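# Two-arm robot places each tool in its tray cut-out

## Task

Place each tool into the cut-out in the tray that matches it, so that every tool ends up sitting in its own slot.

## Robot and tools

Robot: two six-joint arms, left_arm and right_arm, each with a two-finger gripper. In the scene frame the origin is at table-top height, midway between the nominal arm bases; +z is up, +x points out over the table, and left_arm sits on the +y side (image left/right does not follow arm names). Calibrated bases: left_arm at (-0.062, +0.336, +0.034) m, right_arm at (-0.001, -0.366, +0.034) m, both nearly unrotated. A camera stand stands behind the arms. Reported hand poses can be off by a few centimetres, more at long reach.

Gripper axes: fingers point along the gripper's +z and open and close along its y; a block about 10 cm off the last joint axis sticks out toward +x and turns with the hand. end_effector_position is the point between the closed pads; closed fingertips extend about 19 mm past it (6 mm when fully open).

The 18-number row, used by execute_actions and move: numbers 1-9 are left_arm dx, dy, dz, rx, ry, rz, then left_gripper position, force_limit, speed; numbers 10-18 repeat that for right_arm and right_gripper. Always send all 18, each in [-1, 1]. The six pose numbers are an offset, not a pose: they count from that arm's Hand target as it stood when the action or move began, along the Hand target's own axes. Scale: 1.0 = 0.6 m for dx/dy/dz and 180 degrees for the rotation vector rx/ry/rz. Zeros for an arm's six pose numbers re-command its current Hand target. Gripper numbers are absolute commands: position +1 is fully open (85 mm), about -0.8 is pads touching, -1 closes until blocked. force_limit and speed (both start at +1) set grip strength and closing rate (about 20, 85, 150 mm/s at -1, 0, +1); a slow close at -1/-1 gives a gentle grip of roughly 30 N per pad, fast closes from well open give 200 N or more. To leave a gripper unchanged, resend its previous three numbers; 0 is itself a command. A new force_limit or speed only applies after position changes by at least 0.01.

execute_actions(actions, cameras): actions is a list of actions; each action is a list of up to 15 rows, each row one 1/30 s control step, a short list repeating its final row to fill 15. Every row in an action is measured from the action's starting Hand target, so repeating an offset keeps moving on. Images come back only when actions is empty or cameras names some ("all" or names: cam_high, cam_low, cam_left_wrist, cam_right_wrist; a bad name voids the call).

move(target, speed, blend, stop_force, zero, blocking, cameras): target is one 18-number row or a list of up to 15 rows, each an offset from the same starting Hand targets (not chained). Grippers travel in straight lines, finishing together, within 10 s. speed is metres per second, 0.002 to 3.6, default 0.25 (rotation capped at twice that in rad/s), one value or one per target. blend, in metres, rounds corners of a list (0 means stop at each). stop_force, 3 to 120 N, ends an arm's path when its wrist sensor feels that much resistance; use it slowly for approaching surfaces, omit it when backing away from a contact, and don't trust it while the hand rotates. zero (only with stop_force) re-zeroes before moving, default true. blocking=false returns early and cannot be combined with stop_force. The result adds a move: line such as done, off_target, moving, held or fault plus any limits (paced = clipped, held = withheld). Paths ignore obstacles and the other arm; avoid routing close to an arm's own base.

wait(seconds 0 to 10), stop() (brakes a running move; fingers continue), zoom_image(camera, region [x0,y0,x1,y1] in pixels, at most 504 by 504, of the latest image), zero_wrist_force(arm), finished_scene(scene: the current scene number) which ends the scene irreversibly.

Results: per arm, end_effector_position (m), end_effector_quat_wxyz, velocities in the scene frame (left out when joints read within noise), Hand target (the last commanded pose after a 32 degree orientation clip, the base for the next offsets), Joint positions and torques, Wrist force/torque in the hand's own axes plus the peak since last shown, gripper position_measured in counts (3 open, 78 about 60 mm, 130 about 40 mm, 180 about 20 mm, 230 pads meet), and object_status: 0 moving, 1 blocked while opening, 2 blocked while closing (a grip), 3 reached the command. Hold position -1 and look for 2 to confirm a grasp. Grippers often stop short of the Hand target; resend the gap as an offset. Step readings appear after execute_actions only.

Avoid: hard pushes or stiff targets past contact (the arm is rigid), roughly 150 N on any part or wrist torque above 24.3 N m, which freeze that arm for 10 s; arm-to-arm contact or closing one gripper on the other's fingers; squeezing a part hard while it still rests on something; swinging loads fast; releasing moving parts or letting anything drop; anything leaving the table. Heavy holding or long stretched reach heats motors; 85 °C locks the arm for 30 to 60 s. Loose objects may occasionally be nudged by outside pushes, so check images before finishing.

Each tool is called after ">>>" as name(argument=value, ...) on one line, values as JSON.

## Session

>>> execute_actions(actions=[])

Scene clock: 0.00 s.
left_arm: end_effector_position=(+0.9161, +0.3247, +0.2020) position_measured=3 object_status=3 end_effector_quat_wxyz=(-0.169, +0.885, -0.079, +0.427) | right_arm: end_effector_position=(+0.2486, -0.3684, +0.1084) position_measured=3 object_status=3 end_effector_quat_wxyz=(-0.563, +0.126, +0.749, +0.326)
Joint positions: left_arm=[-0.267 -0.607 1.039 -2.879 -1.129 -3.017] | right_arm=[3.062 -2.088 -2.006 -2.001 2.184 -0.25]
Joint velocities: within noise
Joint torques (N m): no reading
Motor temperatures (°C): left_arm=[37 28 31 39 38 36] | right_arm=[29 27 30 39 36 36]
Wrist force (N): no reading
Wrist torque (N m): no reading
Wrist force, peak (N): no reading
Hand target: left_arm +0.9161, +0.3247, +0.2020; -0.169, +0.885, -0.079, +0.427 | right_arm +0.2486, -0.3684, +0.1084; -0.563, +0.126, +0.749, +0.326
Tool commands: left_gripper/position=+1.0 left_gripper/force_limit=+1.0 left_gripper/speed=+1.0 right_gripper/position=+1.0 right_gripper/force_limit=+1.0 right_gripper/speed=+1.0

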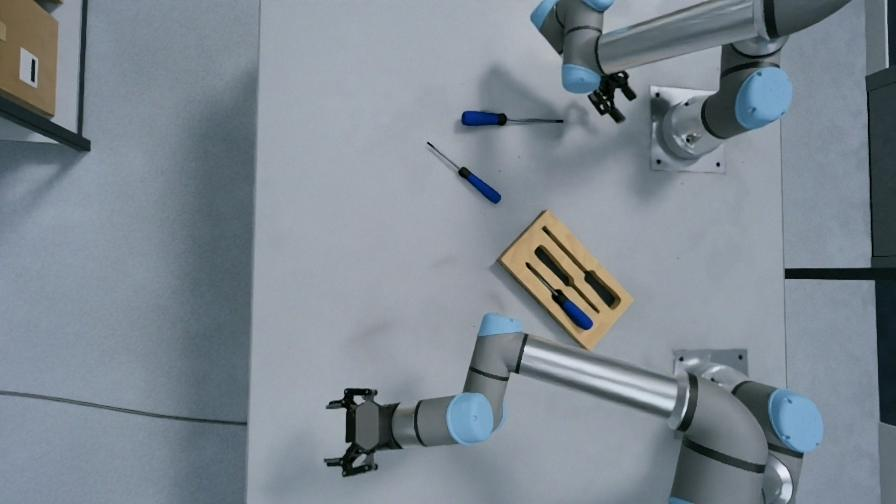

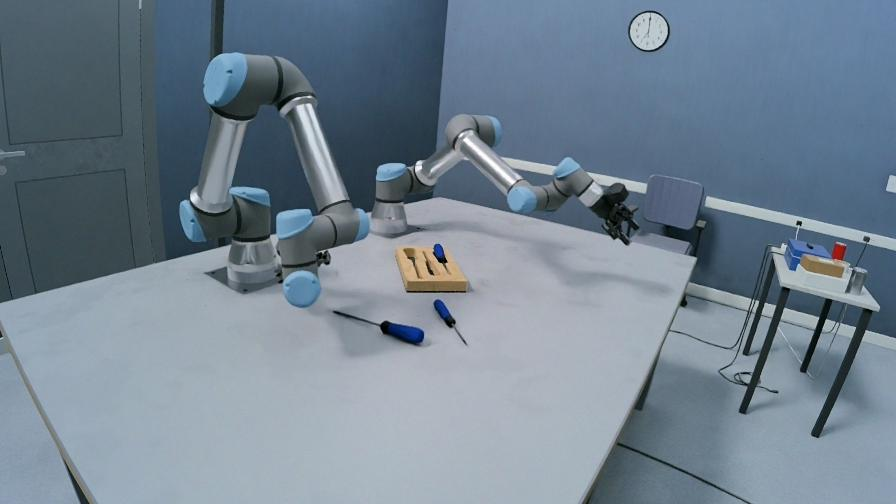

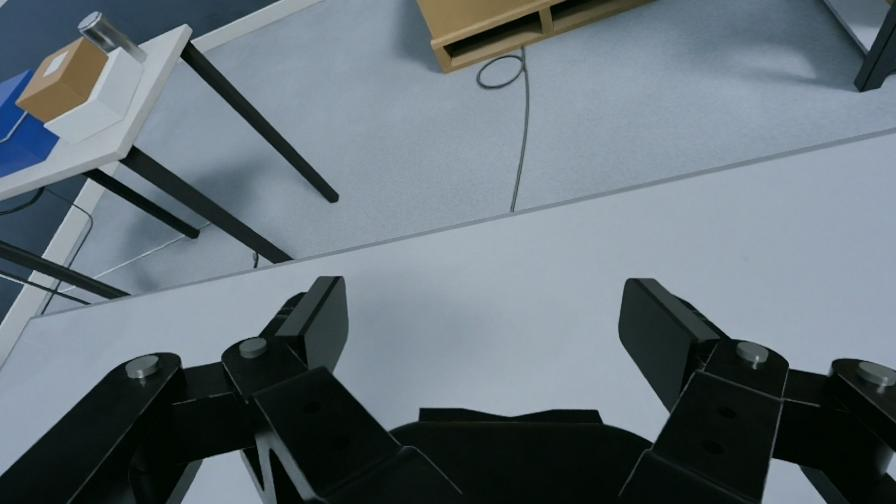

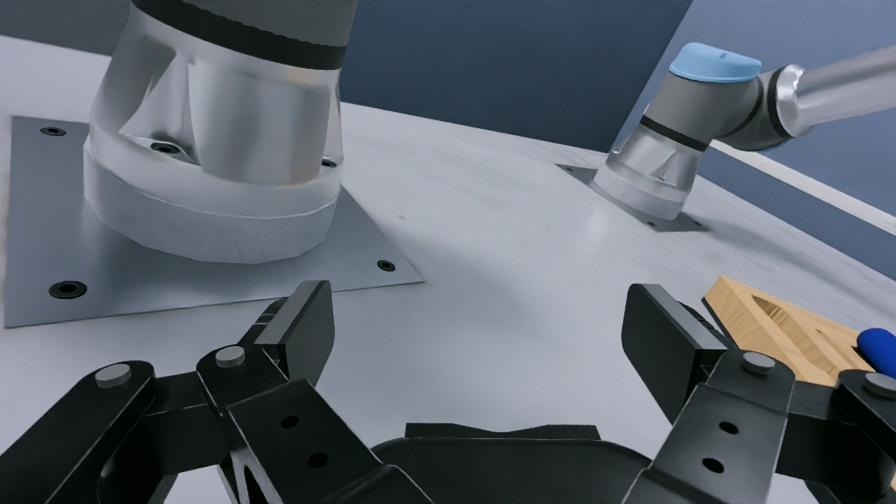

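>>> zoom_image(camera="cam_high", region=[480, 200, 650, 360])

>>> zoom_image(camera="cam_high", region=[410, 90, 590, 220])

Scaled by 2.965 from the camera's 896x504 image, which has a finer 1280x720 frame.

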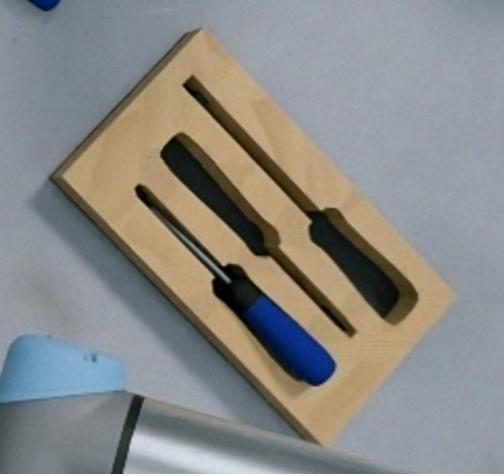

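Scaled by 2.800 from the camera's 896x504 image, which has a finer 1280x720 frame.

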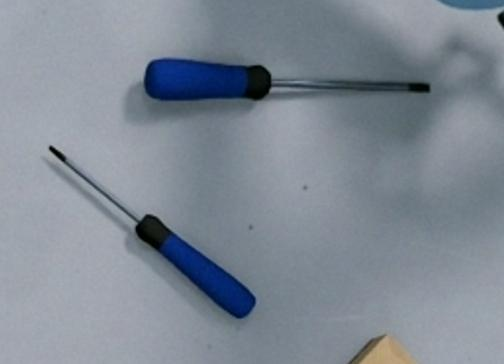

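>>> move(target=[[0,0,0,0,0,0,1,1,1, 0.2167,0.2907,-0.1022,0,0,0,1,1,1],[0,0,0,0,0,0,1,1,1, 0.1857,0.7343,0.1453,0.052,-0.4515,0.1278,1,1,1]], speed=0.35, blend=0.04, cameras=["cam_high","cam_right_wrist"])

Scene clock: 36.10 s.
left_arm: end_effector_position=(+0.9161, +0.3247, +0.2020) position_measured=3 object_status=3 end_effector_quat_wxyz=(-0.169, +0.885, -0.079, +0.427) | right_arm: end_effector_position=(+0.3899, -0.0007, +0.3511) position_measured=3 object_status=3 end_effector_quat_wxyz=(-0.001, +0.398, +0.917, +0.001)
Joint positions: left_arm=[-0.267 -0.607 1.039 -2.879 -1.129 -3.017] | right_arm=[4.133 -1.633 -1.54 -1.538 1.573 1.821]
Joint torques (N m): left_arm=[-1.15 -60.51 -23.26 -3.73 0.58 -0.2] | right_arm=[12.75 18.32 31.46 0.18 -2.05 1.95]
Wrist force (N): left_arm=[0.1 0.0 0.0] | right_arm=[-0.5 1.3 1.1]
Wrist torque (N m): left_arm=[0.00 -0.02 -0.01] | right_arm=[-0.14 -0.12 0.31]
Wrist force, peak (N): left_arm=[0.2 0.3 0.1] | right_arm=[0.7 2.3 0.7]
Hand target: left_arm +0.9161, +0.3247, +0.2020; -0.169, +0.885, -0.079, +0.427 | right_arm +0.3899, -0.0006, +0.3511; -0.001, +0.398, +0.917, +0.001
Off the commanded pose: left_arm 0.000 m, 0 deg | right_arm 0.000 m, 0 deg.
move: done
Images, in order (width x height): cam_high 896x504, cam_right_wrist 896x504.

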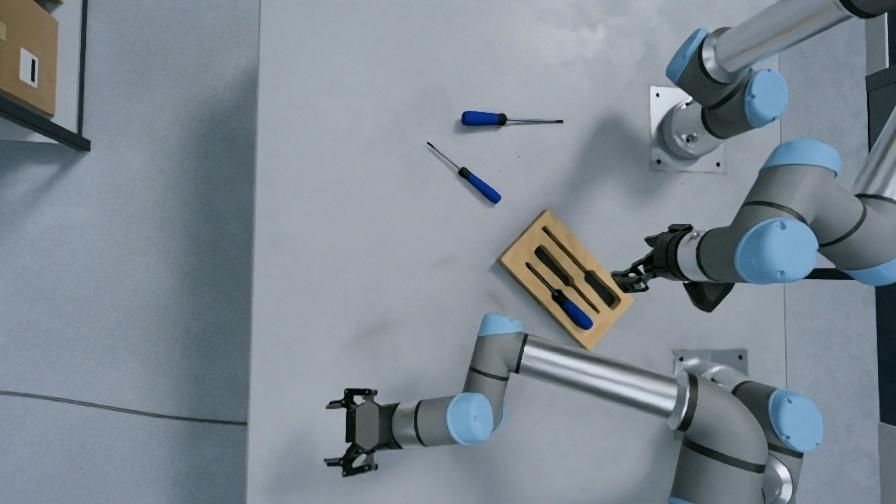

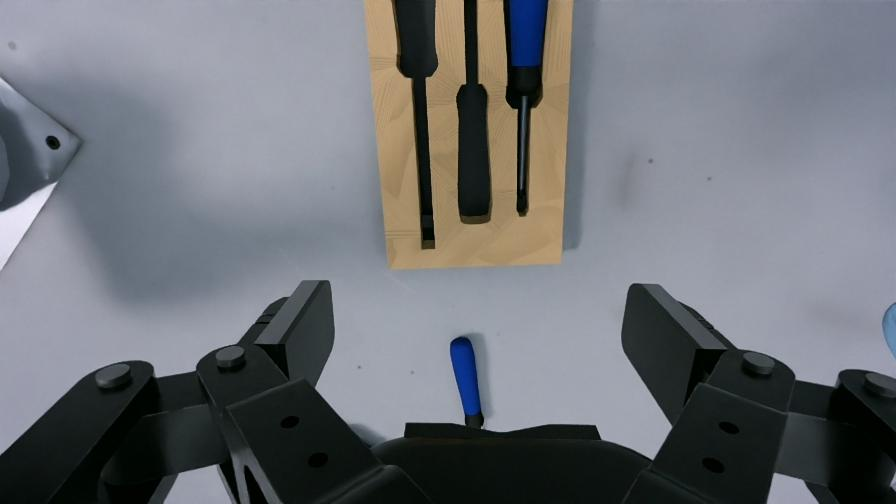

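>>> move(target=[0,0,0,0,0,0,1,1,1, 0.2,0,0.03,0,0,0,1,1,1], speed=0.35, cameras=["cam_right_wrist"])

>>> zoom_image(camera="cam_right_wrist", region=[360, 0, 600, 400])

Scene clock: 41.00 s.
left_arm: end_effector_position=(+0.9161, +0.3247, +0.2020) position_measured=3 object_status=3 end_effector_quat_wxyz=(-0.169, +0.885, -0.079, +0.427) | right_arm: end_effector_position=(+0.3081, +0.0870, +0.3334) position_measured=3 object_status=3 end_effector_quat_wxyz=(-0.001, +0.398, +0.917, +0.001) end_effector_velocity=(-0.001, +0.001, +0.000) end_effector_angular_velocity=(-0.001, +0.000, -0.002)
Joint positions: left_arm=[-0.267 -0.607 1.039 -2.879 -1.129 -3.017] | right_arm=[4.347 -1.667 -1.549 -1.496 1.572 2.035]
Joint velocities: left_arm=[within noise] | right_arm=[0.003 -0.002 0.001 0 0 0.005]
Joint torques (N m): left_arm=[-1.5 -60.79 -23.46 -3.63 0.57 0.01] | right_arm=[12.44 20.12 29.79 5.56 -2.03 2.08]
Wrist force (N): left_arm=[0.0 -0.1 -0.1] | right_arm=[-0.5 1.9 1.2]
Wrist torque (N m): left_arm=[-0.01 0.01 0.00] | right_arm=[-0.05 -0.13 0.32]
Wrist force, peak (N): left_arm=[0.2 0.2 0.3] | right_arm=[-2.7 1.6 0.8]
Hand target: left_arm +0.9161, +0.3247, +0.2020; -0.169, +0.885, -0.079, +0.427 | right_arm +0.3080, +0.0871, +0.3333; -0.001, +0.398, +0.917, +0.001
Off the commanded pose: left_arm 0.000 m, 0 deg | right_arm 0.000 m, 0 deg.
move: done
Images, in order (width x height): cam_right_wrist 896x504.

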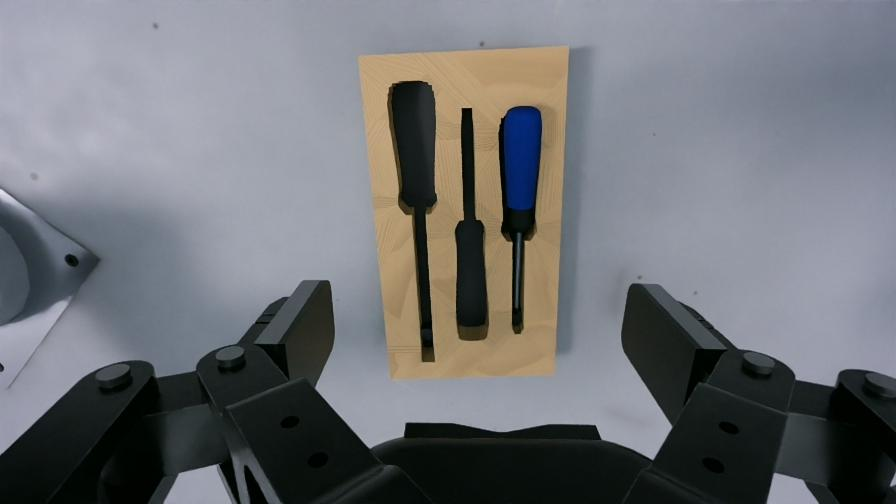

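Scaled by 1.260 from the camera's 896x504 image, which has a finer 1280x720 frame.

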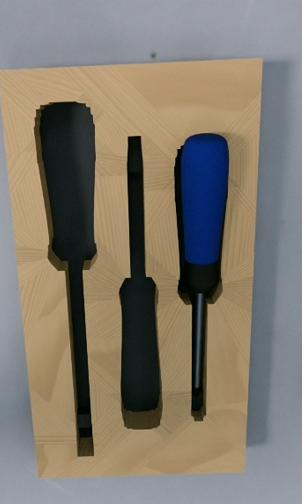

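>>> move(target=[0,0,0,0,0,0,1,1,1, -0.793,-0.234,0.055,0,0,0.75,0.6,0,0], speed=0.5, cameras=["cam_right_wrist","cam_high"])

Scene clock: 59.23 s.
left_arm: end_effector_position=(+0.9161, +0.3247, +0.2020) position_measured=3 object_status=3 end_effector_quat_wxyz=(-0.169, +0.885, -0.079, +0.427) | right_arm: end_effector_position=(+0.5300, -0.3563, +0.2993) position_measured=53 object_status=3 end_effector_quat_wxyz=(-0.001, +1.000, -0.017, +0.000)
Joint positions: left_arm=[-0.267 -0.607 1.039 -2.879 -1.129 -3.017] | right_arm=[3.401 -1.637 -1.668 -1.408 1.573 3.445]
Joint torques (N m): left_arm=[-1.37 -61.14 -23.24 -3.53 0.48 -0.23] | right_arm=[-13.71 20.18 31.68 0.59 1.91 2]
Wrist force (N): left_arm=[0.1 0.2 -0.1] | right_arm=[-0.5 1.6 1.0]
Wrist torque (N m): left_arm=[0.03 -0.02 0.00] | right_arm=[-0.12 -0.15 0.30]
Wrist force, peak (N): left_arm=[0.2 -0.1 -0.4] | right_arm=[-0.3 2.8 1.4]
Hand target: left_arm +0.9161, +0.3247, +0.2020; -0.169, +0.885, -0.079, +0.427 | right_arm +0.5301, -0.3564, +0.2993; -0.001, +1.000, -0.017, +0.000
Off the commanded pose: left_arm 0.000 m, 0 deg | right_arm 0.000 m, 0 deg.
move: done
Images, in order (width x height): cam_high 896x504, cam_right_wrist 896x504.

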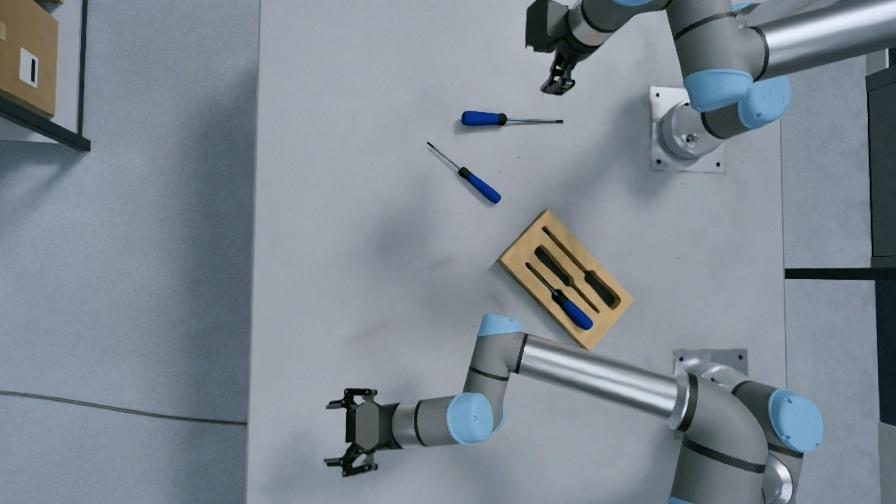

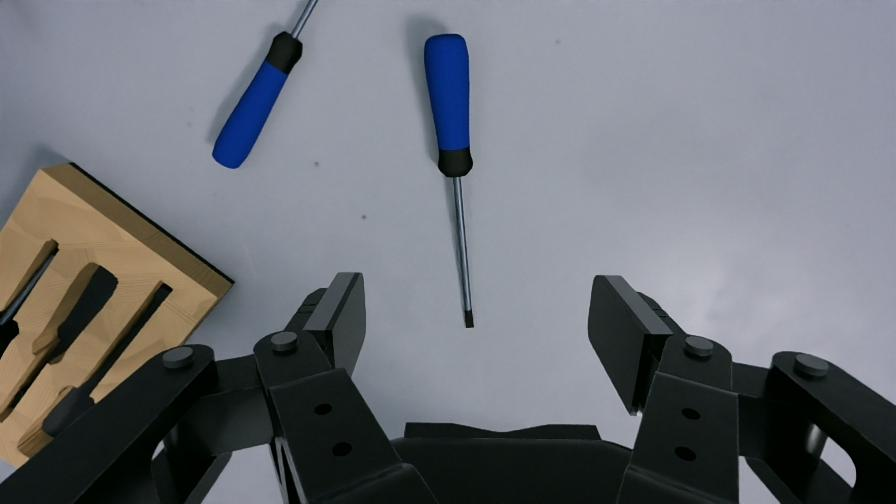

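>>> move(target=[0,0,0,0,0,0,1,1,1, 0.0583,-0.0072,0.32,0,0,-0.0267,0.5,-0.7,-1], speed=0.25, cameras=["cam_right_wrist"])

Scene clock: 74.27 s.
left_arm: end_effector_position=(+0.9161, +0.3247, +0.2020) position_measured=3 object_status=3 end_effector_quat_wxyz=(-0.169, +0.885, -0.079, +0.427) | right_arm: end_effector_position=(+0.5649, -0.3529, +0.1074) position_measured=66 object_status=3 end_effector_quat_wxyz=(-0.001, +1.000, +0.025, +0.000)
Joint positions: left_arm=[-0.267 -0.607 1.039 -2.879 -1.129 -3.017] | right_arm=[3.39 -1.898 -1.884 -0.932 1.573 3.351]
Joint torques (N m): left_arm=[-0.26 -61.76 -23.78 -3.67 0.69 -0.12] | right_arm=[-13.5 26.82 26.98 5.53 1.82 -1.85]
Wrist force (N): left_arm=[0.1 -0.2 -0.1] | right_arm=[-0.6 1.2 1.2]
Wrist torque (N m): left_arm=[-0.03 -0.02 0.00] | right_arm=[-0.15 -0.13 0.48]
Wrist force, peak (N): left_arm=[0.1 -0.2 -0.3] | right_arm=[-0.5 1.5 2.6]
Hand target: left_arm +0.9161, +0.3247, +0.2020; -0.169, +0.885, -0.079, +0.427 | right_arm +0.5650, -0.3529, +0.1073; -0.001, +1.000, +0.025, +0.000
Off the commanded pose: left_arm 0.000 m, 0 deg | right_arm 0.000 m, 0 deg.
move: done
Images, in order (width x height): cam_right_wrist 896x504.

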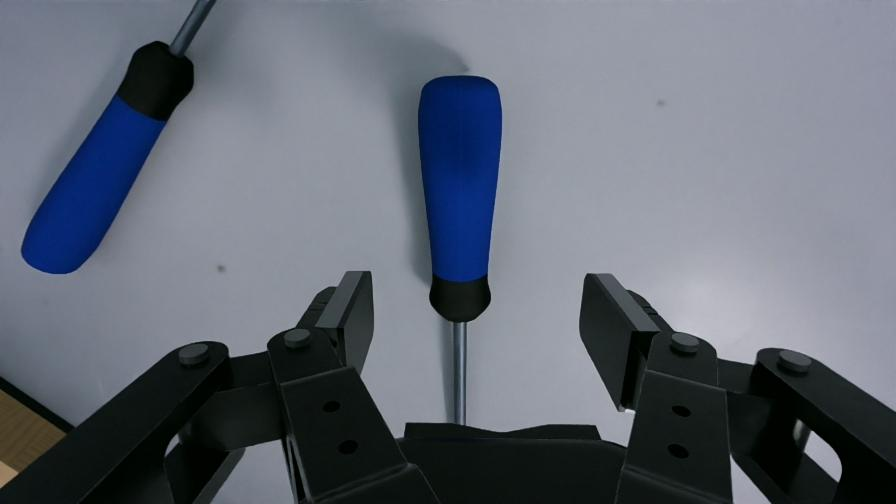

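>>> move(target=[0,0,0,0,0,0,1,1,1, 0,-0.0045,0.124,0,0,0,0.5,-0.7,-1], speed=0.08, stop_force=8, cameras=["cam_right_wrist"])

Scene clock: 83.17 s.
left_arm: end_effector_position=(+0.9161, +0.3247, +0.2020) position_measured=3 object_status=3 end_effector_quat_wxyz=(-0.169, +0.885, -0.079, +0.427) | right_arm: end_effector_position=(+0.5648, -0.3501, +0.0329) position_measured=66 object_status=3 end_effector_quat_wxyz=(-0.001, +1.000, +0.025, +0.000)
Joint positions: left_arm=[-0.267 -0.607 1.039 -2.879 -1.129 -3.017] | right_arm=[3.395 -2.022 -1.946 -0.744 1.573 3.356]
Joint torques (N m): left_arm=[-0.88 -61.44 -22.96 -3.36 0.82 -0.5] | right_arm=[13.63 29.69 11.1 5.45 -0.72 2.18]
Wrist force (N): left_arm=[0.2 0.0 -0.1] | right_arm=[-0.7 1.4 0.7]
Wrist torque (N m): left_arm=[0.01 -0.03 0.00] | right_arm=[-0.12 -0.15 0.34]
Wrist force, peak (N): left_arm=[0.2 0.1 -0.4] | right_arm=[-0.6 1.7 1.6]
Hand target: left_arm +0.9161, +0.3247, +0.2020; -0.169, +0.885, -0.079, +0.427 | right_arm +0.5648, -0.3501, +0.0329; -0.001, +1.000, +0.025, +0.000
Off the commanded pose: left_arm 0.000 m, 0 deg | right_arm 0.000 m, 0 deg.
move: done
Images, in order (width x height): cam_right_wrist 896x504.

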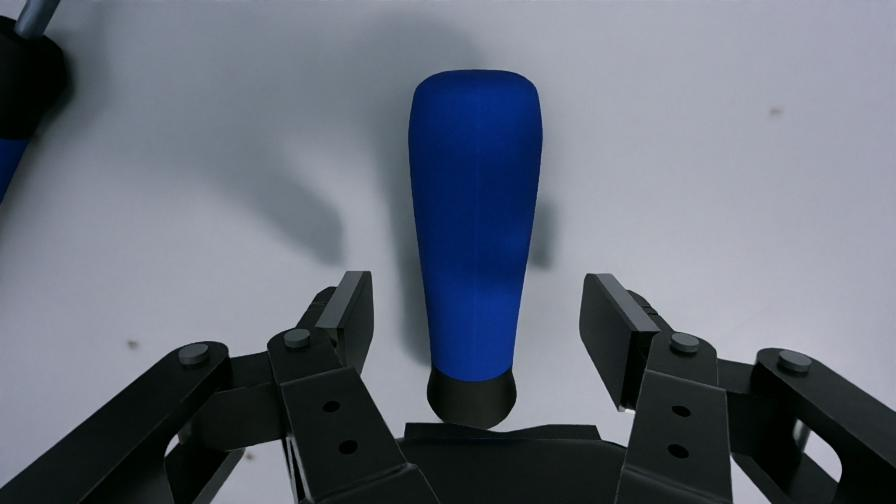

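>>> move(target=[[0,0,0,0,0,0,1,1,1, 0,-0.0015,0,0,0,0,0.5,-0.7,-1],[0,0,0,0,0,0,1,1,1, 0,-0.0015,0,0,0,0,-1,-0.5,-1],[0,0,0,0,0,0,1,1,1, 0,-0.0015,-0.02,0,0,0,-1,-0.5,-1]], speed=0.03, cameras=["cam_right_wrist"])

Scene clock: 92.70 s.
left_arm: end_effector_position=(+0.9161, +0.3247, +0.2020) position_measured=3 object_status=3 end_effector_quat_wxyz=(-0.169, +0.885, -0.079, +0.427) | right_arm: end_effector_position=(+0.5648, -0.3492, +0.0448) position_measured=158 object_status=2 end_effector_quat_wxyz=(-0.001, +1.000, +0.025, +0.000)
Joint positions: left_arm=[-0.267 -0.607 1.039 -2.879 -1.129 -3.017] | right_arm=[3.397 -2 -1.939 -0.774 1.573 3.358]
Joint torques (N m): left_arm=[-1.58 -61.62 -24.85 -3.6 0.75 -0.62] | right_arm=[1.27 44.71 24.33 0.59 -1.55 -0.17]
Wrist force (N): left_arm=[0.1 0.1 -0.1] | right_arm=[-0.4 1.5 2.0]
Wrist torque (N m): left_arm=[0.02 -0.01 0.00] | right_arm=[-0.10 -0.13 0.33]
Wrist force, peak (N): left_arm=[-0.2 0.3 -0.1] | right_arm=[-0.7 1.9 2.1]
Hand target: left_arm +0.9161, +0.3247, +0.2020; -0.169, +0.885, -0.079, +0.427 | right_arm +0.5648, -0.3492, +0.0449; -0.001, +1.000, +0.025, +0.000
Off the commanded pose: left_arm 0.000 m, 0 deg | right_arm 0.000 m, 0 deg.
move: done
Images, in order (width x height): cam_right_wrist 896x504.

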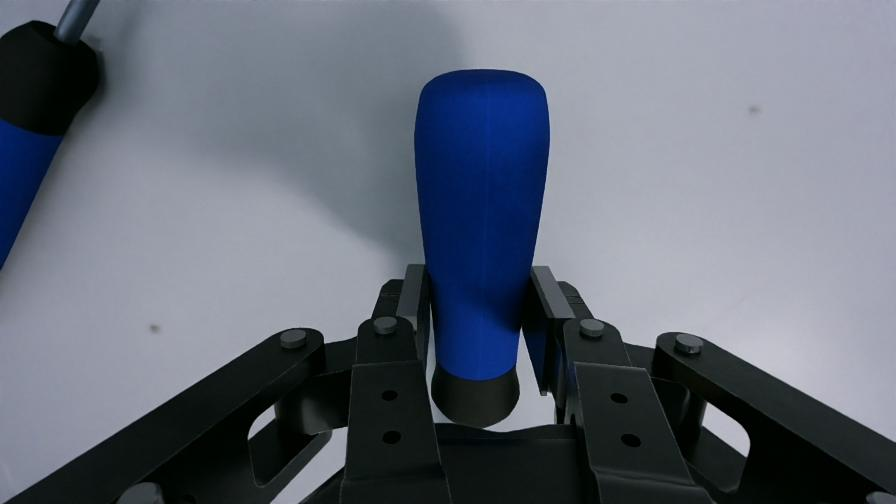

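>>> move(target=[[0,0,0,0,0,0,1,1,1, 0,0,-0.2,0,0,0,-1,-0.5,-1],[0,0,0,0,0,0,1,1,1, -0.4343,-0.7055,-0.342,0,0,-0.7367,-1,-0.5,-1]], speed=0.4, blend=0.04, cameras=["cam_right_wrist","cam_high"])

Scene clock: 109.07 s.
left_arm: end_effector_position=(+0.9161, +0.3247, +0.2020) position_measured=3 object_status=3 end_effector_quat_wxyz=(-0.169, +0.885, -0.079, +0.427) | right_arm: end_effector_position=(+0.2838, +0.0602, +0.2511) position_measured=158 object_status=2 end_effector_quat_wxyz=(-0.001, +0.379, +0.925, +0.001)
Joint positions: left_arm=[-0.267 -0.607 1.039 -2.879 -1.129 -3.017] | right_arm=[4.375 -1.616 -1.817 -1.278 1.572 2.021]
Joint torques (N m): left_arm=[-0.44 -60.13 -26.41 -3.49 1.02 -0.74] | right_arm=[12.81 17.77 29.89 0.67 1.85 -1.65]
Wrist force (N): left_arm=[-0.2 0.1 0.0] | right_arm=[-0.3 1.6 1.9]
Wrist torque (N m): left_arm=[0.02 0.04 0.00] | right_arm=[-0.09 -0.15 0.46]
Wrist force, peak (N): left_arm=[0.0 0.4 -0.3] | right_arm=[-0.7 1.5 4.2]
Hand target: left_arm +0.9161, +0.3247, +0.2020; -0.169, +0.885, -0.079, +0.427 | right_arm +0.2837, +0.0603, +0.2511; -0.001, +0.379, +0.925, +0.001
Off the commanded pose: left_arm 0.000 m, 0 deg | right_arm 0.000 m, 0 deg.
move: done
Images, in order (width x height): cam_high 896x504, cam_right_wrist 896x504.

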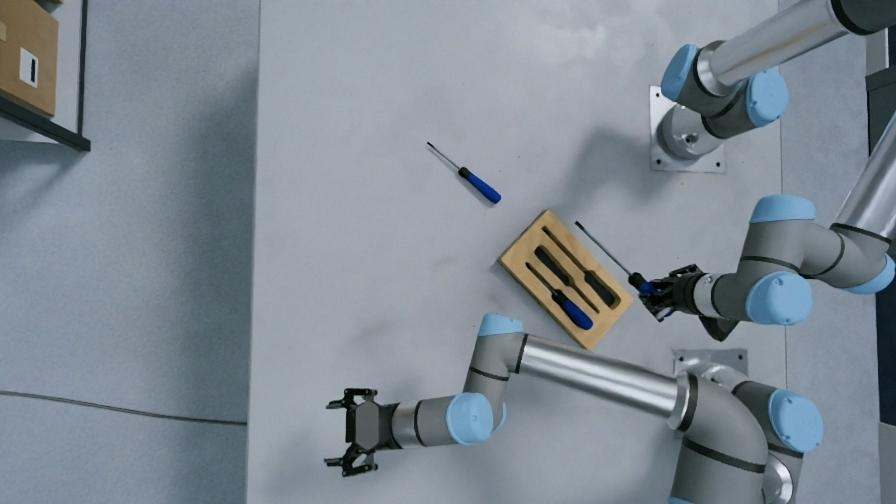

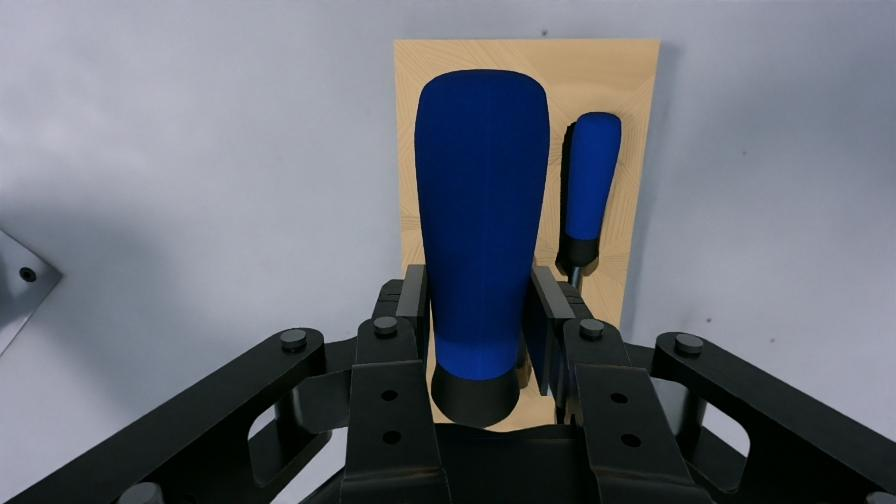

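>>> move(target=[0,0,0,0,0,0,1,1,1, 0,-0.0025,0.2185,0,0,0,-1,-0.5,-1], speed=0.2, stop_force=10, cameras=["cam_right_wrist","cam_high"])

>>> zoom_image(camera="cam_high", region=[520, 200, 690, 350])

Scene clock: 120.47 s.
left_arm: end_effector_position=(+0.9161, +0.3247, +0.2020) position_measured=3 object_status=3 end_effector_quat_wxyz=(-0.169, +0.885, -0.079, +0.427) | right_arm: end_effector_position=(+0.2825, +0.0594, +0.1200) position_measured=158 object_status=2 end_effector_quat_wxyz=(-0.001, +0.379, +0.925, +0.001)
Joint positions: left_arm=[-0.267 -0.607 1.039 -2.879 -1.129 -3.017] | right_arm=[4.376 -1.761 -2.027 -0.922 1.572 2.023]
Joint torques (N m): left_arm=[-0.84 -61.3 -25.73 -3.42 1.08 -0.85] | right_arm=[-13.58 21.56 13.15 5.55 -2.07 -1.92]
Wrist force (N): left_arm=[-0.1 0.0 0.1] | right_arm=[-0.5 1.5 2.2]
Wrist torque (N m): left_arm=[0.00 0.01 0.00] | right_arm=[-0.11 -0.10 0.35]
Wrist force, peak (N): left_arm=[0.3 0.1 -0.3] | right_arm=[-0.5 1.4 3.4]
Hand target: left_arm +0.9161, +0.3247, +0.2020; -0.169, +0.885, -0.079, +0.427 | right_arm +0.2825, +0.0594, +0.1200; -0.001, +0.379, +0.925, +0.001
Off the commanded pose: left_arm 0.000 m, 0 deg | right_arm 0.000 m, 0 deg.
move: done
Images, in order (width x height): cam_high 896x504, cam_right_wrist 896x504.

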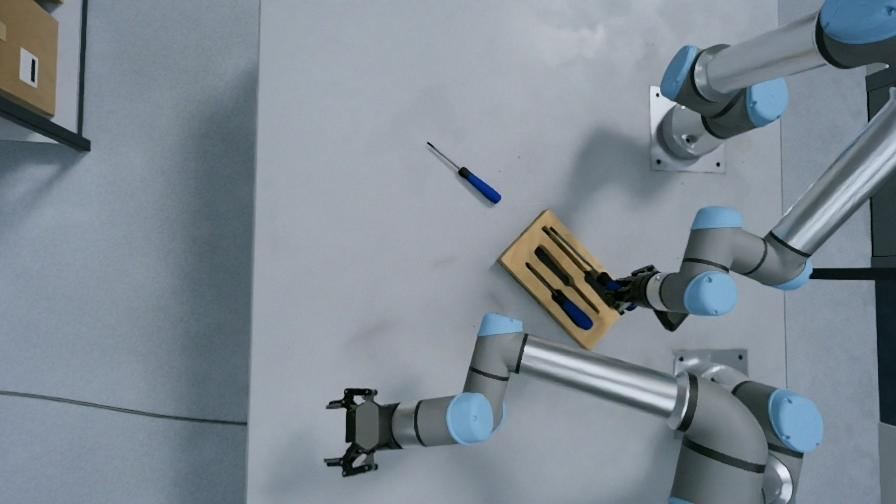

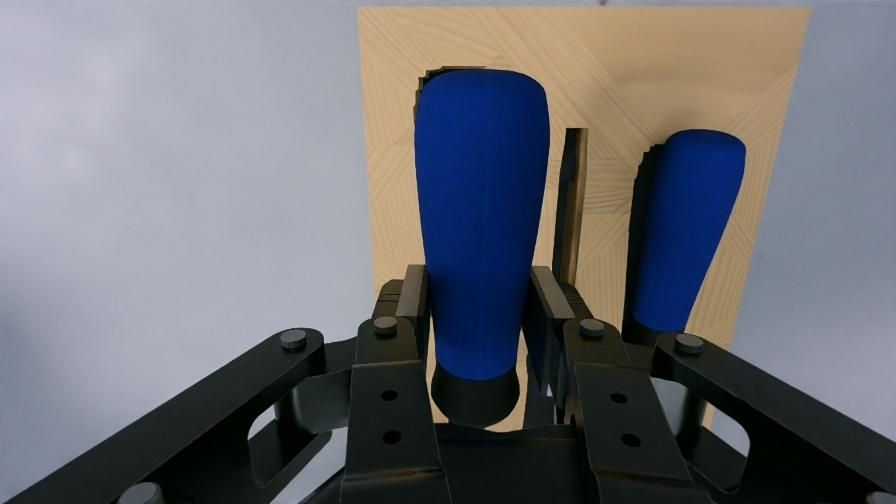

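Scaled by 2.965 from the camera's 896x504 image, which has a finer 1280x720 frame.

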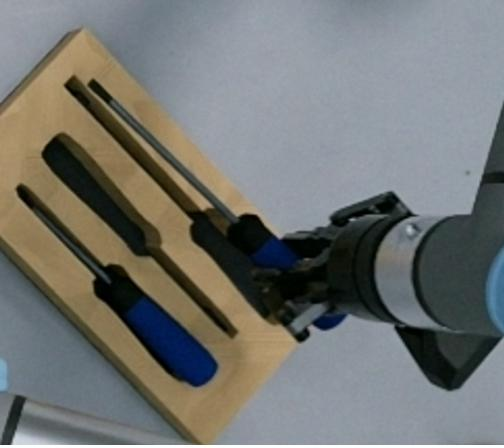

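>>> move(target=[[0,0,0,0,0,0,1,1,1, 0,-0.0037,0,0,0,0,-1,-0.5,-1],[0,0,0,0,0,0,1,1,1, 0,-0.0037,0.06,0,0,0,-1,-0.5,-1]], speed=0.05, stop_force=5, cameras=["cam_right_wrist"])

Scene clock: 132.73 s.
left_arm: end_effector_position=(+0.9161, +0.3247, +0.2020) position_measured=3 object_status=3 end_effector_quat_wxyz=(-0.169, +0.885, -0.079, +0.427) | right_arm: end_effector_position=(+0.2809, +0.0579, +0.0840) position_measured=158 object_status=2 end_effector_quat_wxyz=(-0.001, +0.379, +0.925, +0.001)
Joint positions: left_arm=[-0.267 -0.607 1.039 -2.879 -1.129 -3.017] | right_arm=[4.379 -1.818 -2.073 -0.82 1.572 2.025]
Joint torques (N m): left_arm=[-1.25 -60.29 -26.43 -3.44 1.03 -0.9] | right_arm=[3.93 22.73 11.69 5.57 -1.2 0.1]
Wrist force (N): left_arm=[0.0 0.0 0.0] | right_arm=[-0.8 1.6 2.0]
Wrist torque (N m): left_arm=[0.00 0.01 0.00] | right_arm=[-0.09 -0.05 0.33]
Wrist force, peak (N): left_arm=[0.3 -0.1 -0.2] | right_arm=[-0.4 1.7 2.6]
Hand target: left_arm +0.9161, +0.3247, +0.2020; -0.169, +0.885, -0.079, +0.427 | right_arm +0.2810, +0.0579, +0.0840; -0.001, +0.379, +0.925, +0.001
Off the commanded pose: left_arm 0.000 m, 0 deg | right_arm 0.000 m, 0 deg.
move: done
Images, in order (width x height): cam_right_wrist 896x504.

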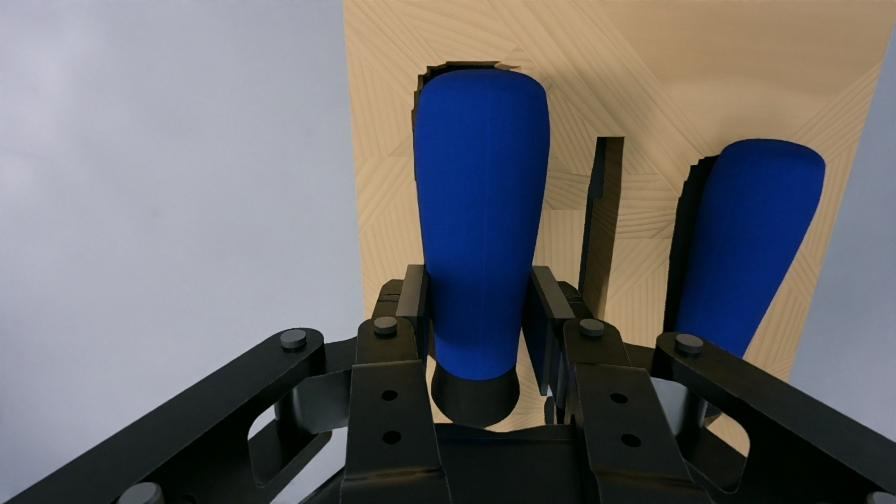

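>>> move(target=[[0,0,0,0,0,0,1,1,1, 0.001,-0.0005,0.025,0,0,0,-1,-0.5,-1],[0,0,0,0,0,0,1,1,1, 0.001,-0.0005,0.05,0,0,0,-1,-0.5,-1]], speed=[0.02,0.01], stop_force=4, cameras=["cam_right_wrist"])

Scene clock: 144.07 s.
left_arm: end_effector_position=(+0.9161, +0.3247, +0.2020) position_measured=3 object_status=3 end_effector_quat_wxyz=(-0.169, +0.885, -0.079, +0.427) | right_arm: end_effector_position=(+0.2803, +0.0582, +0.0555) position_measured=158 object_status=2 end_effector_quat_wxyz=(-0.001, +0.379, +0.925, +0.001)
Joint positions: left_arm=[-0.267 -0.607 1.039 -2.879 -1.129 -3.017] | right_arm=[4.38 -1.873 -2.099 -0.739 1.572 2.026]
Joint torques (N m): left_arm=[-0.98 -59.91 -25.94 -3.14 1.09 -1.02] | right_arm=[11.01 35.8 22.82 0.67 -0.67 1.22]
Wrist force (N): left_arm=[-0.1 0.0 0.0] | right_arm=[0.0 2.4 -2.2]
Wrist torque (N m): left_arm=[0.00 0.02 0.00] | right_arm=[-0.22 -0.18 0.30]
Wrist force, peak (N): left_arm=[0.0 -0.2 -0.4] | right_arm=[-3.3 -4.5 -26.4]
Hand target: left_arm +0.9161, +0.3247, +0.2020; -0.169, +0.885, -0.079, +0.427 | right_arm +0.2803, +0.0582, +0.0555; -0.001, +0.379, +0.925, +0.001 (not the last commanded pose)
Off the commanded pose: left_arm 0.000 m, 0 deg | right_arm 0.002 m, 0 deg.
move: contact (right_arm); path passed 1 of 2 targets
Images, in order (width x height): cam_right_wrist 896x504.

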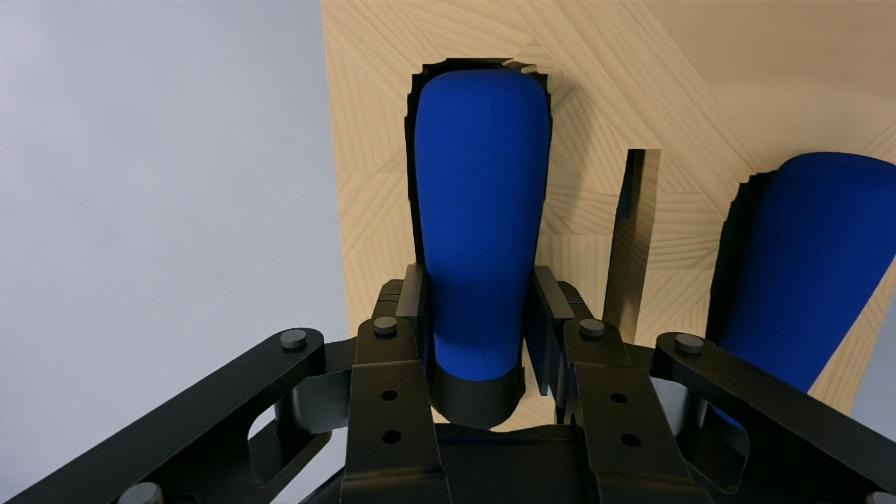

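>>> move(target=[[0,0,0,0,0,0,1,1,1, 0,-0.001,-0.0012,0,0,0,-1,-0.5,-1],[0,0,0,0,0,0,1,1,1, 0,-0.001,-0.0012,0,0,0,0.05,-0.7,-1]], speed=[0.02,0.01], cameras=["cam_right_wrist"])

Scene clock: 150.03 s.
left_arm: end_effector_position=(+0.9161, +0.3247, +0.2020) position_measured=3 object_status=3 end_effector_quat_wxyz=(-0.169, +0.885, -0.079, +0.427) | right_arm: end_effector_position=(+0.2799, +0.0578, +0.0562) position_measured=123 object_status=0 end_effector_quat_wxyz=(-0.001, +0.379, +0.925, +0.001)
Joint positions: left_arm=[-0.267 -0.607 1.039 -2.879 -1.129 -3.017] | right_arm=[4.38 -1.87 -2.1 -0.741 1.572 2.027]
Joint torques (N m): left_arm=[-1.5 -60.67 -27.55 -3.33 1.16 -1.18] | right_arm=[13.07 37.86 10.61 0.63 -0.75 2.29]
Wrist force (N): left_arm=[-0.1 0.1 -0.1] | right_arm=[-0.7 1.5 1.0]
Wrist torque (N m): left_arm=[0.02 0.01 0.00] | right_arm=[-0.11 -0.13 0.31]
Wrist force, peak (N): left_arm=[-0.2 -0.1 -0.3] | right_arm=[-0.1 2.5 -2.2]
Hand target: left_arm +0.9161, +0.3247, +0.2020; -0.169, +0.885, -0.079, +0.427 | right_arm +0.2799, +0.0578, +0.0562; -0.001, +0.379, +0.925, +0.001
Off the commanded pose: left_arm 0.000 m, 0 deg | right_arm 0.000 m, 0 deg.
move: done
Images, in order (width x height): cam_right_wrist 896x504.

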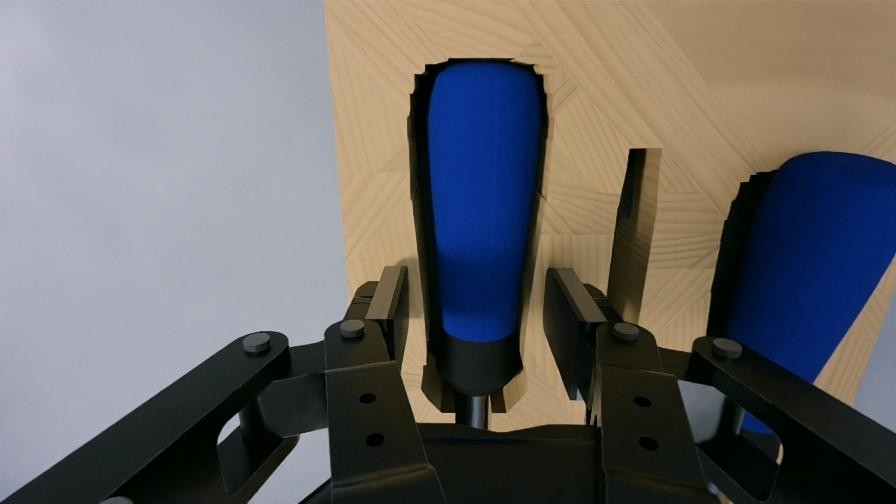

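>>> move(target=[0,0,0,0,0,0,1,1,1, -0.1,0.13,-0.25,0,0,0,0.05,-0.7,-1], speed=0.25, cameras=["cam_right_wrist","cam_high"])

>>> zoom_image(camera="cam_right_wrist", region=[300, 0, 600, 380])

>>> zoom_image(camera="cam_high", region=[490, 200, 650, 360])

Scene clock: 158.83 s.
left_arm: end_effector_position=(+0.9161, +0.3247, +0.2020) position_measured=3 object_status=3 end_effector_quat_wxyz=(-0.169, +0.885, -0.079, +0.427) | right_arm: end_effector_position=(+0.3774, +0.0709, +0.2061) position_measured=123 object_status=3 end_effector_quat_wxyz=(-0.001, +0.379, +0.925, +0.001)
Joint positions: left_arm=[-0.267 -0.607 1.039 -2.879 -1.129 -3.017] | right_arm=[4.219 -1.805 -1.719 -1.187 1.572 1.866]
Joint torques (N m): left_arm=[-3.05 -61.06 -26.64 -3.13 1.24 -1.29] | right_arm=[-13.44 25.69 28.3 0.69 1.89 -2.09]
Wrist force (N): left_arm=[0.1 -0.1 -0.1] | right_arm=[-0.8 1.8 1.3]
Wrist torque (N m): left_arm=[-0.01 -0.02 0.00] | right_arm=[-0.07 -0.12 0.45]
Wrist force, peak (N): left_arm=[0.3 0.0 -0.4] | right_arm=[-1.3 2.3 0.0]
Hand target: left_arm +0.9161, +0.3247, +0.2020; -0.169, +0.885, -0.079, +0.427 | right_arm +0.3775, +0.0710, +0.2062; -0.001, +0.379, +0.925, +0.001
Off the commanded pose: left_arm 0.000 m, 0 deg | right_arm 0.000 m, 0 deg.
move: done
Images, in order (width x height): cam_high 896x504, cam_right_wrist 896x504.

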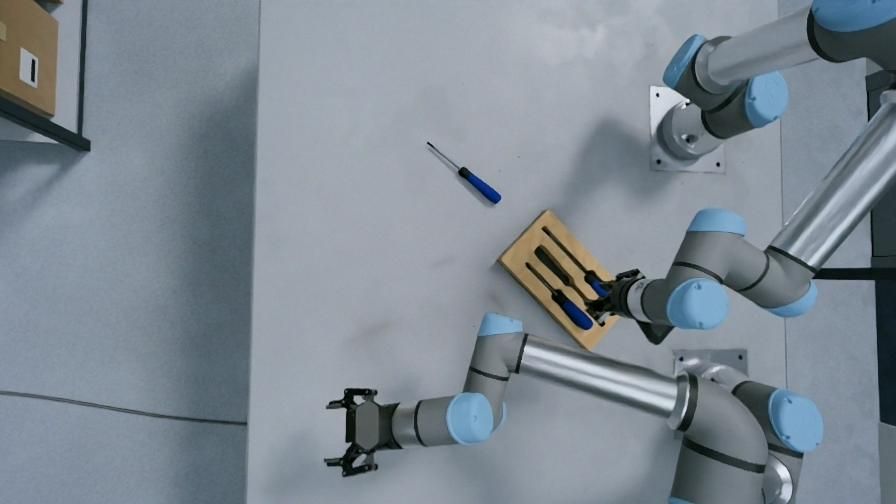

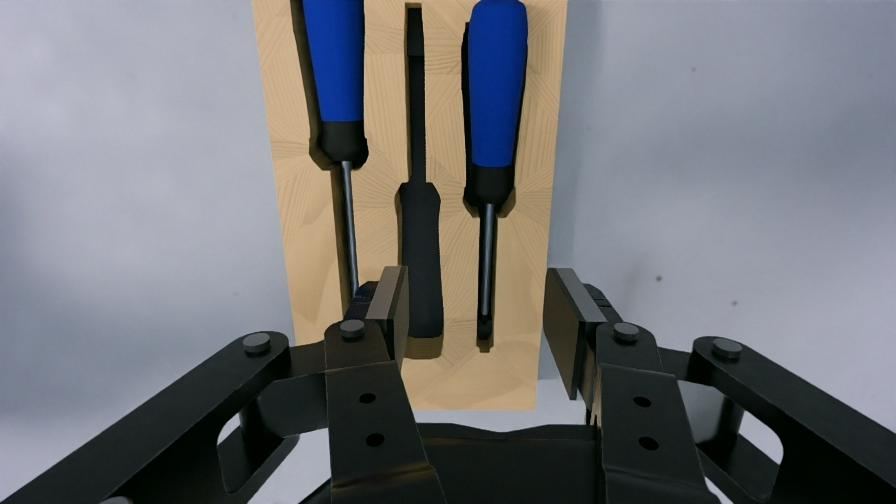

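Scaled by 1.326 from the camera's 896x504 image, which has a finer 1280x720 frame.

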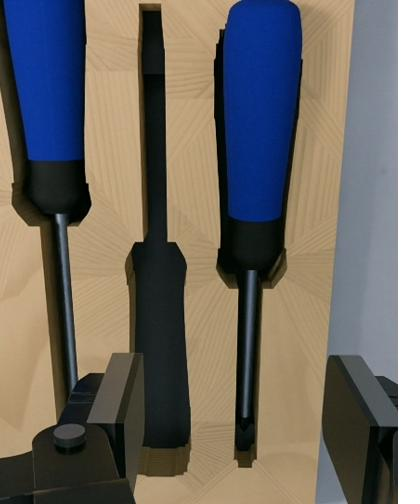

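Scaled by 3.150 from the camera's 896x504 image, which has a finer 1280x720 frame.

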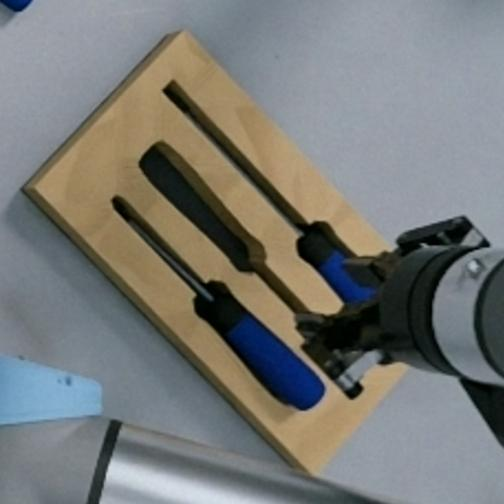

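>>> move(target=[0,0,0,0,0,0,1,1,1, 0.09,0.06,-0.0,0,0,0,1,-0.7,-1], speed=0.25, cameras=["cam_right_wrist"])

>>> zoom_image(camera="cam_right_wrist", region=[340, 0, 540, 250])

Scene clock: 189.93 s.
left_arm: end_effector_position=(+0.9161, +0.3247, +0.2020) position_measured=3 object_status=3 end_effector_quat_wxyz=(-0.169, +0.885, -0.079, +0.427) | right_arm: end_effector_position=(+0.3643, +0.1345, +0.2063) position_measured=3 object_status=0 end_effector_quat_wxyz=(-0.001, +0.379, +0.925, +0.001)
Joint positions: left_arm=[-0.267 -0.607 1.039 -2.879 -1.129 -3.017] | right_arm=[4.287 -1.899 -1.595 -1.217 1.572 1.933]
Joint torques (N m): left_arm=[-0.88 -61.5 -28.41 -3.43 1.37 -1.28] | right_arm=[13.63 30 29.39 0.52 -2.2 2.12]
Wrist force (N): left_arm=[0.0 -0.1 -0.1] | right_arm=[-0.5 1.6 1.0]
Wrist torque (N m): left_arm=[-0.02 0.00 -0.01] | right_arm=[-0.09 -0.16 0.31]
Wrist force, peak (N): left_arm=[-0.1 -0.1 -0.4] | right_arm=[-1.9 1.0 1.4]
Hand target: left_arm +0.9161, +0.3247, +0.2020; -0.169, +0.885, -0.079, +0.427 | right_arm +0.3643, +0.1345, +0.2063; -0.001, +0.379, +0.925, +0.001
Off the commanded pose: left_arm 0.000 m, 0 deg | right_arm 0.000 m, 0 deg.
move: done
Images, in order (width x height): cam_right_wrist 896x504.

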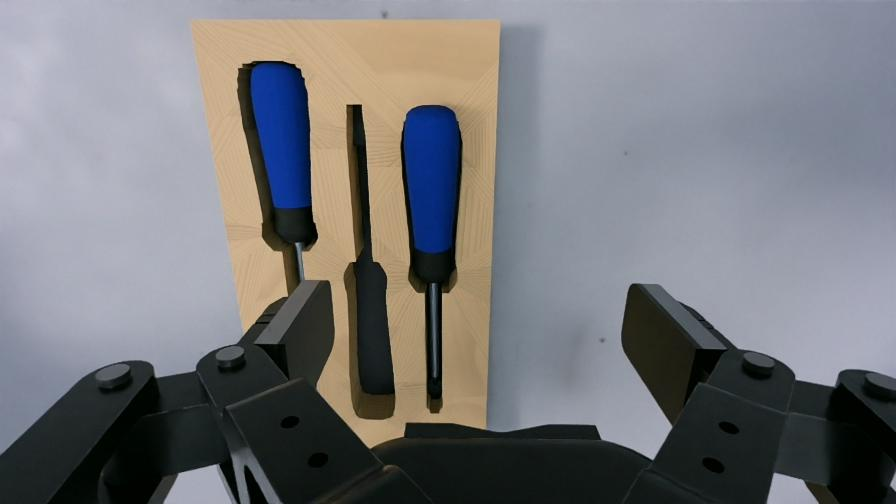

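Scaled by 2.016 from the camera's 896x504 image, which has a finer 1280x720 frame.

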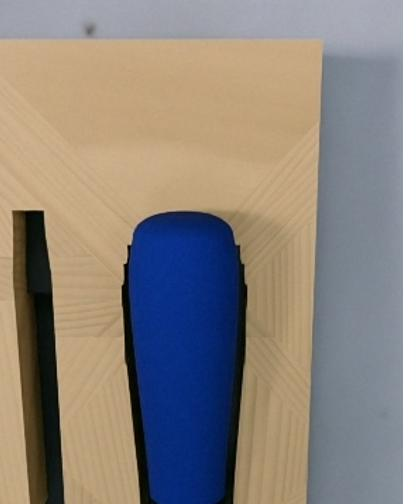

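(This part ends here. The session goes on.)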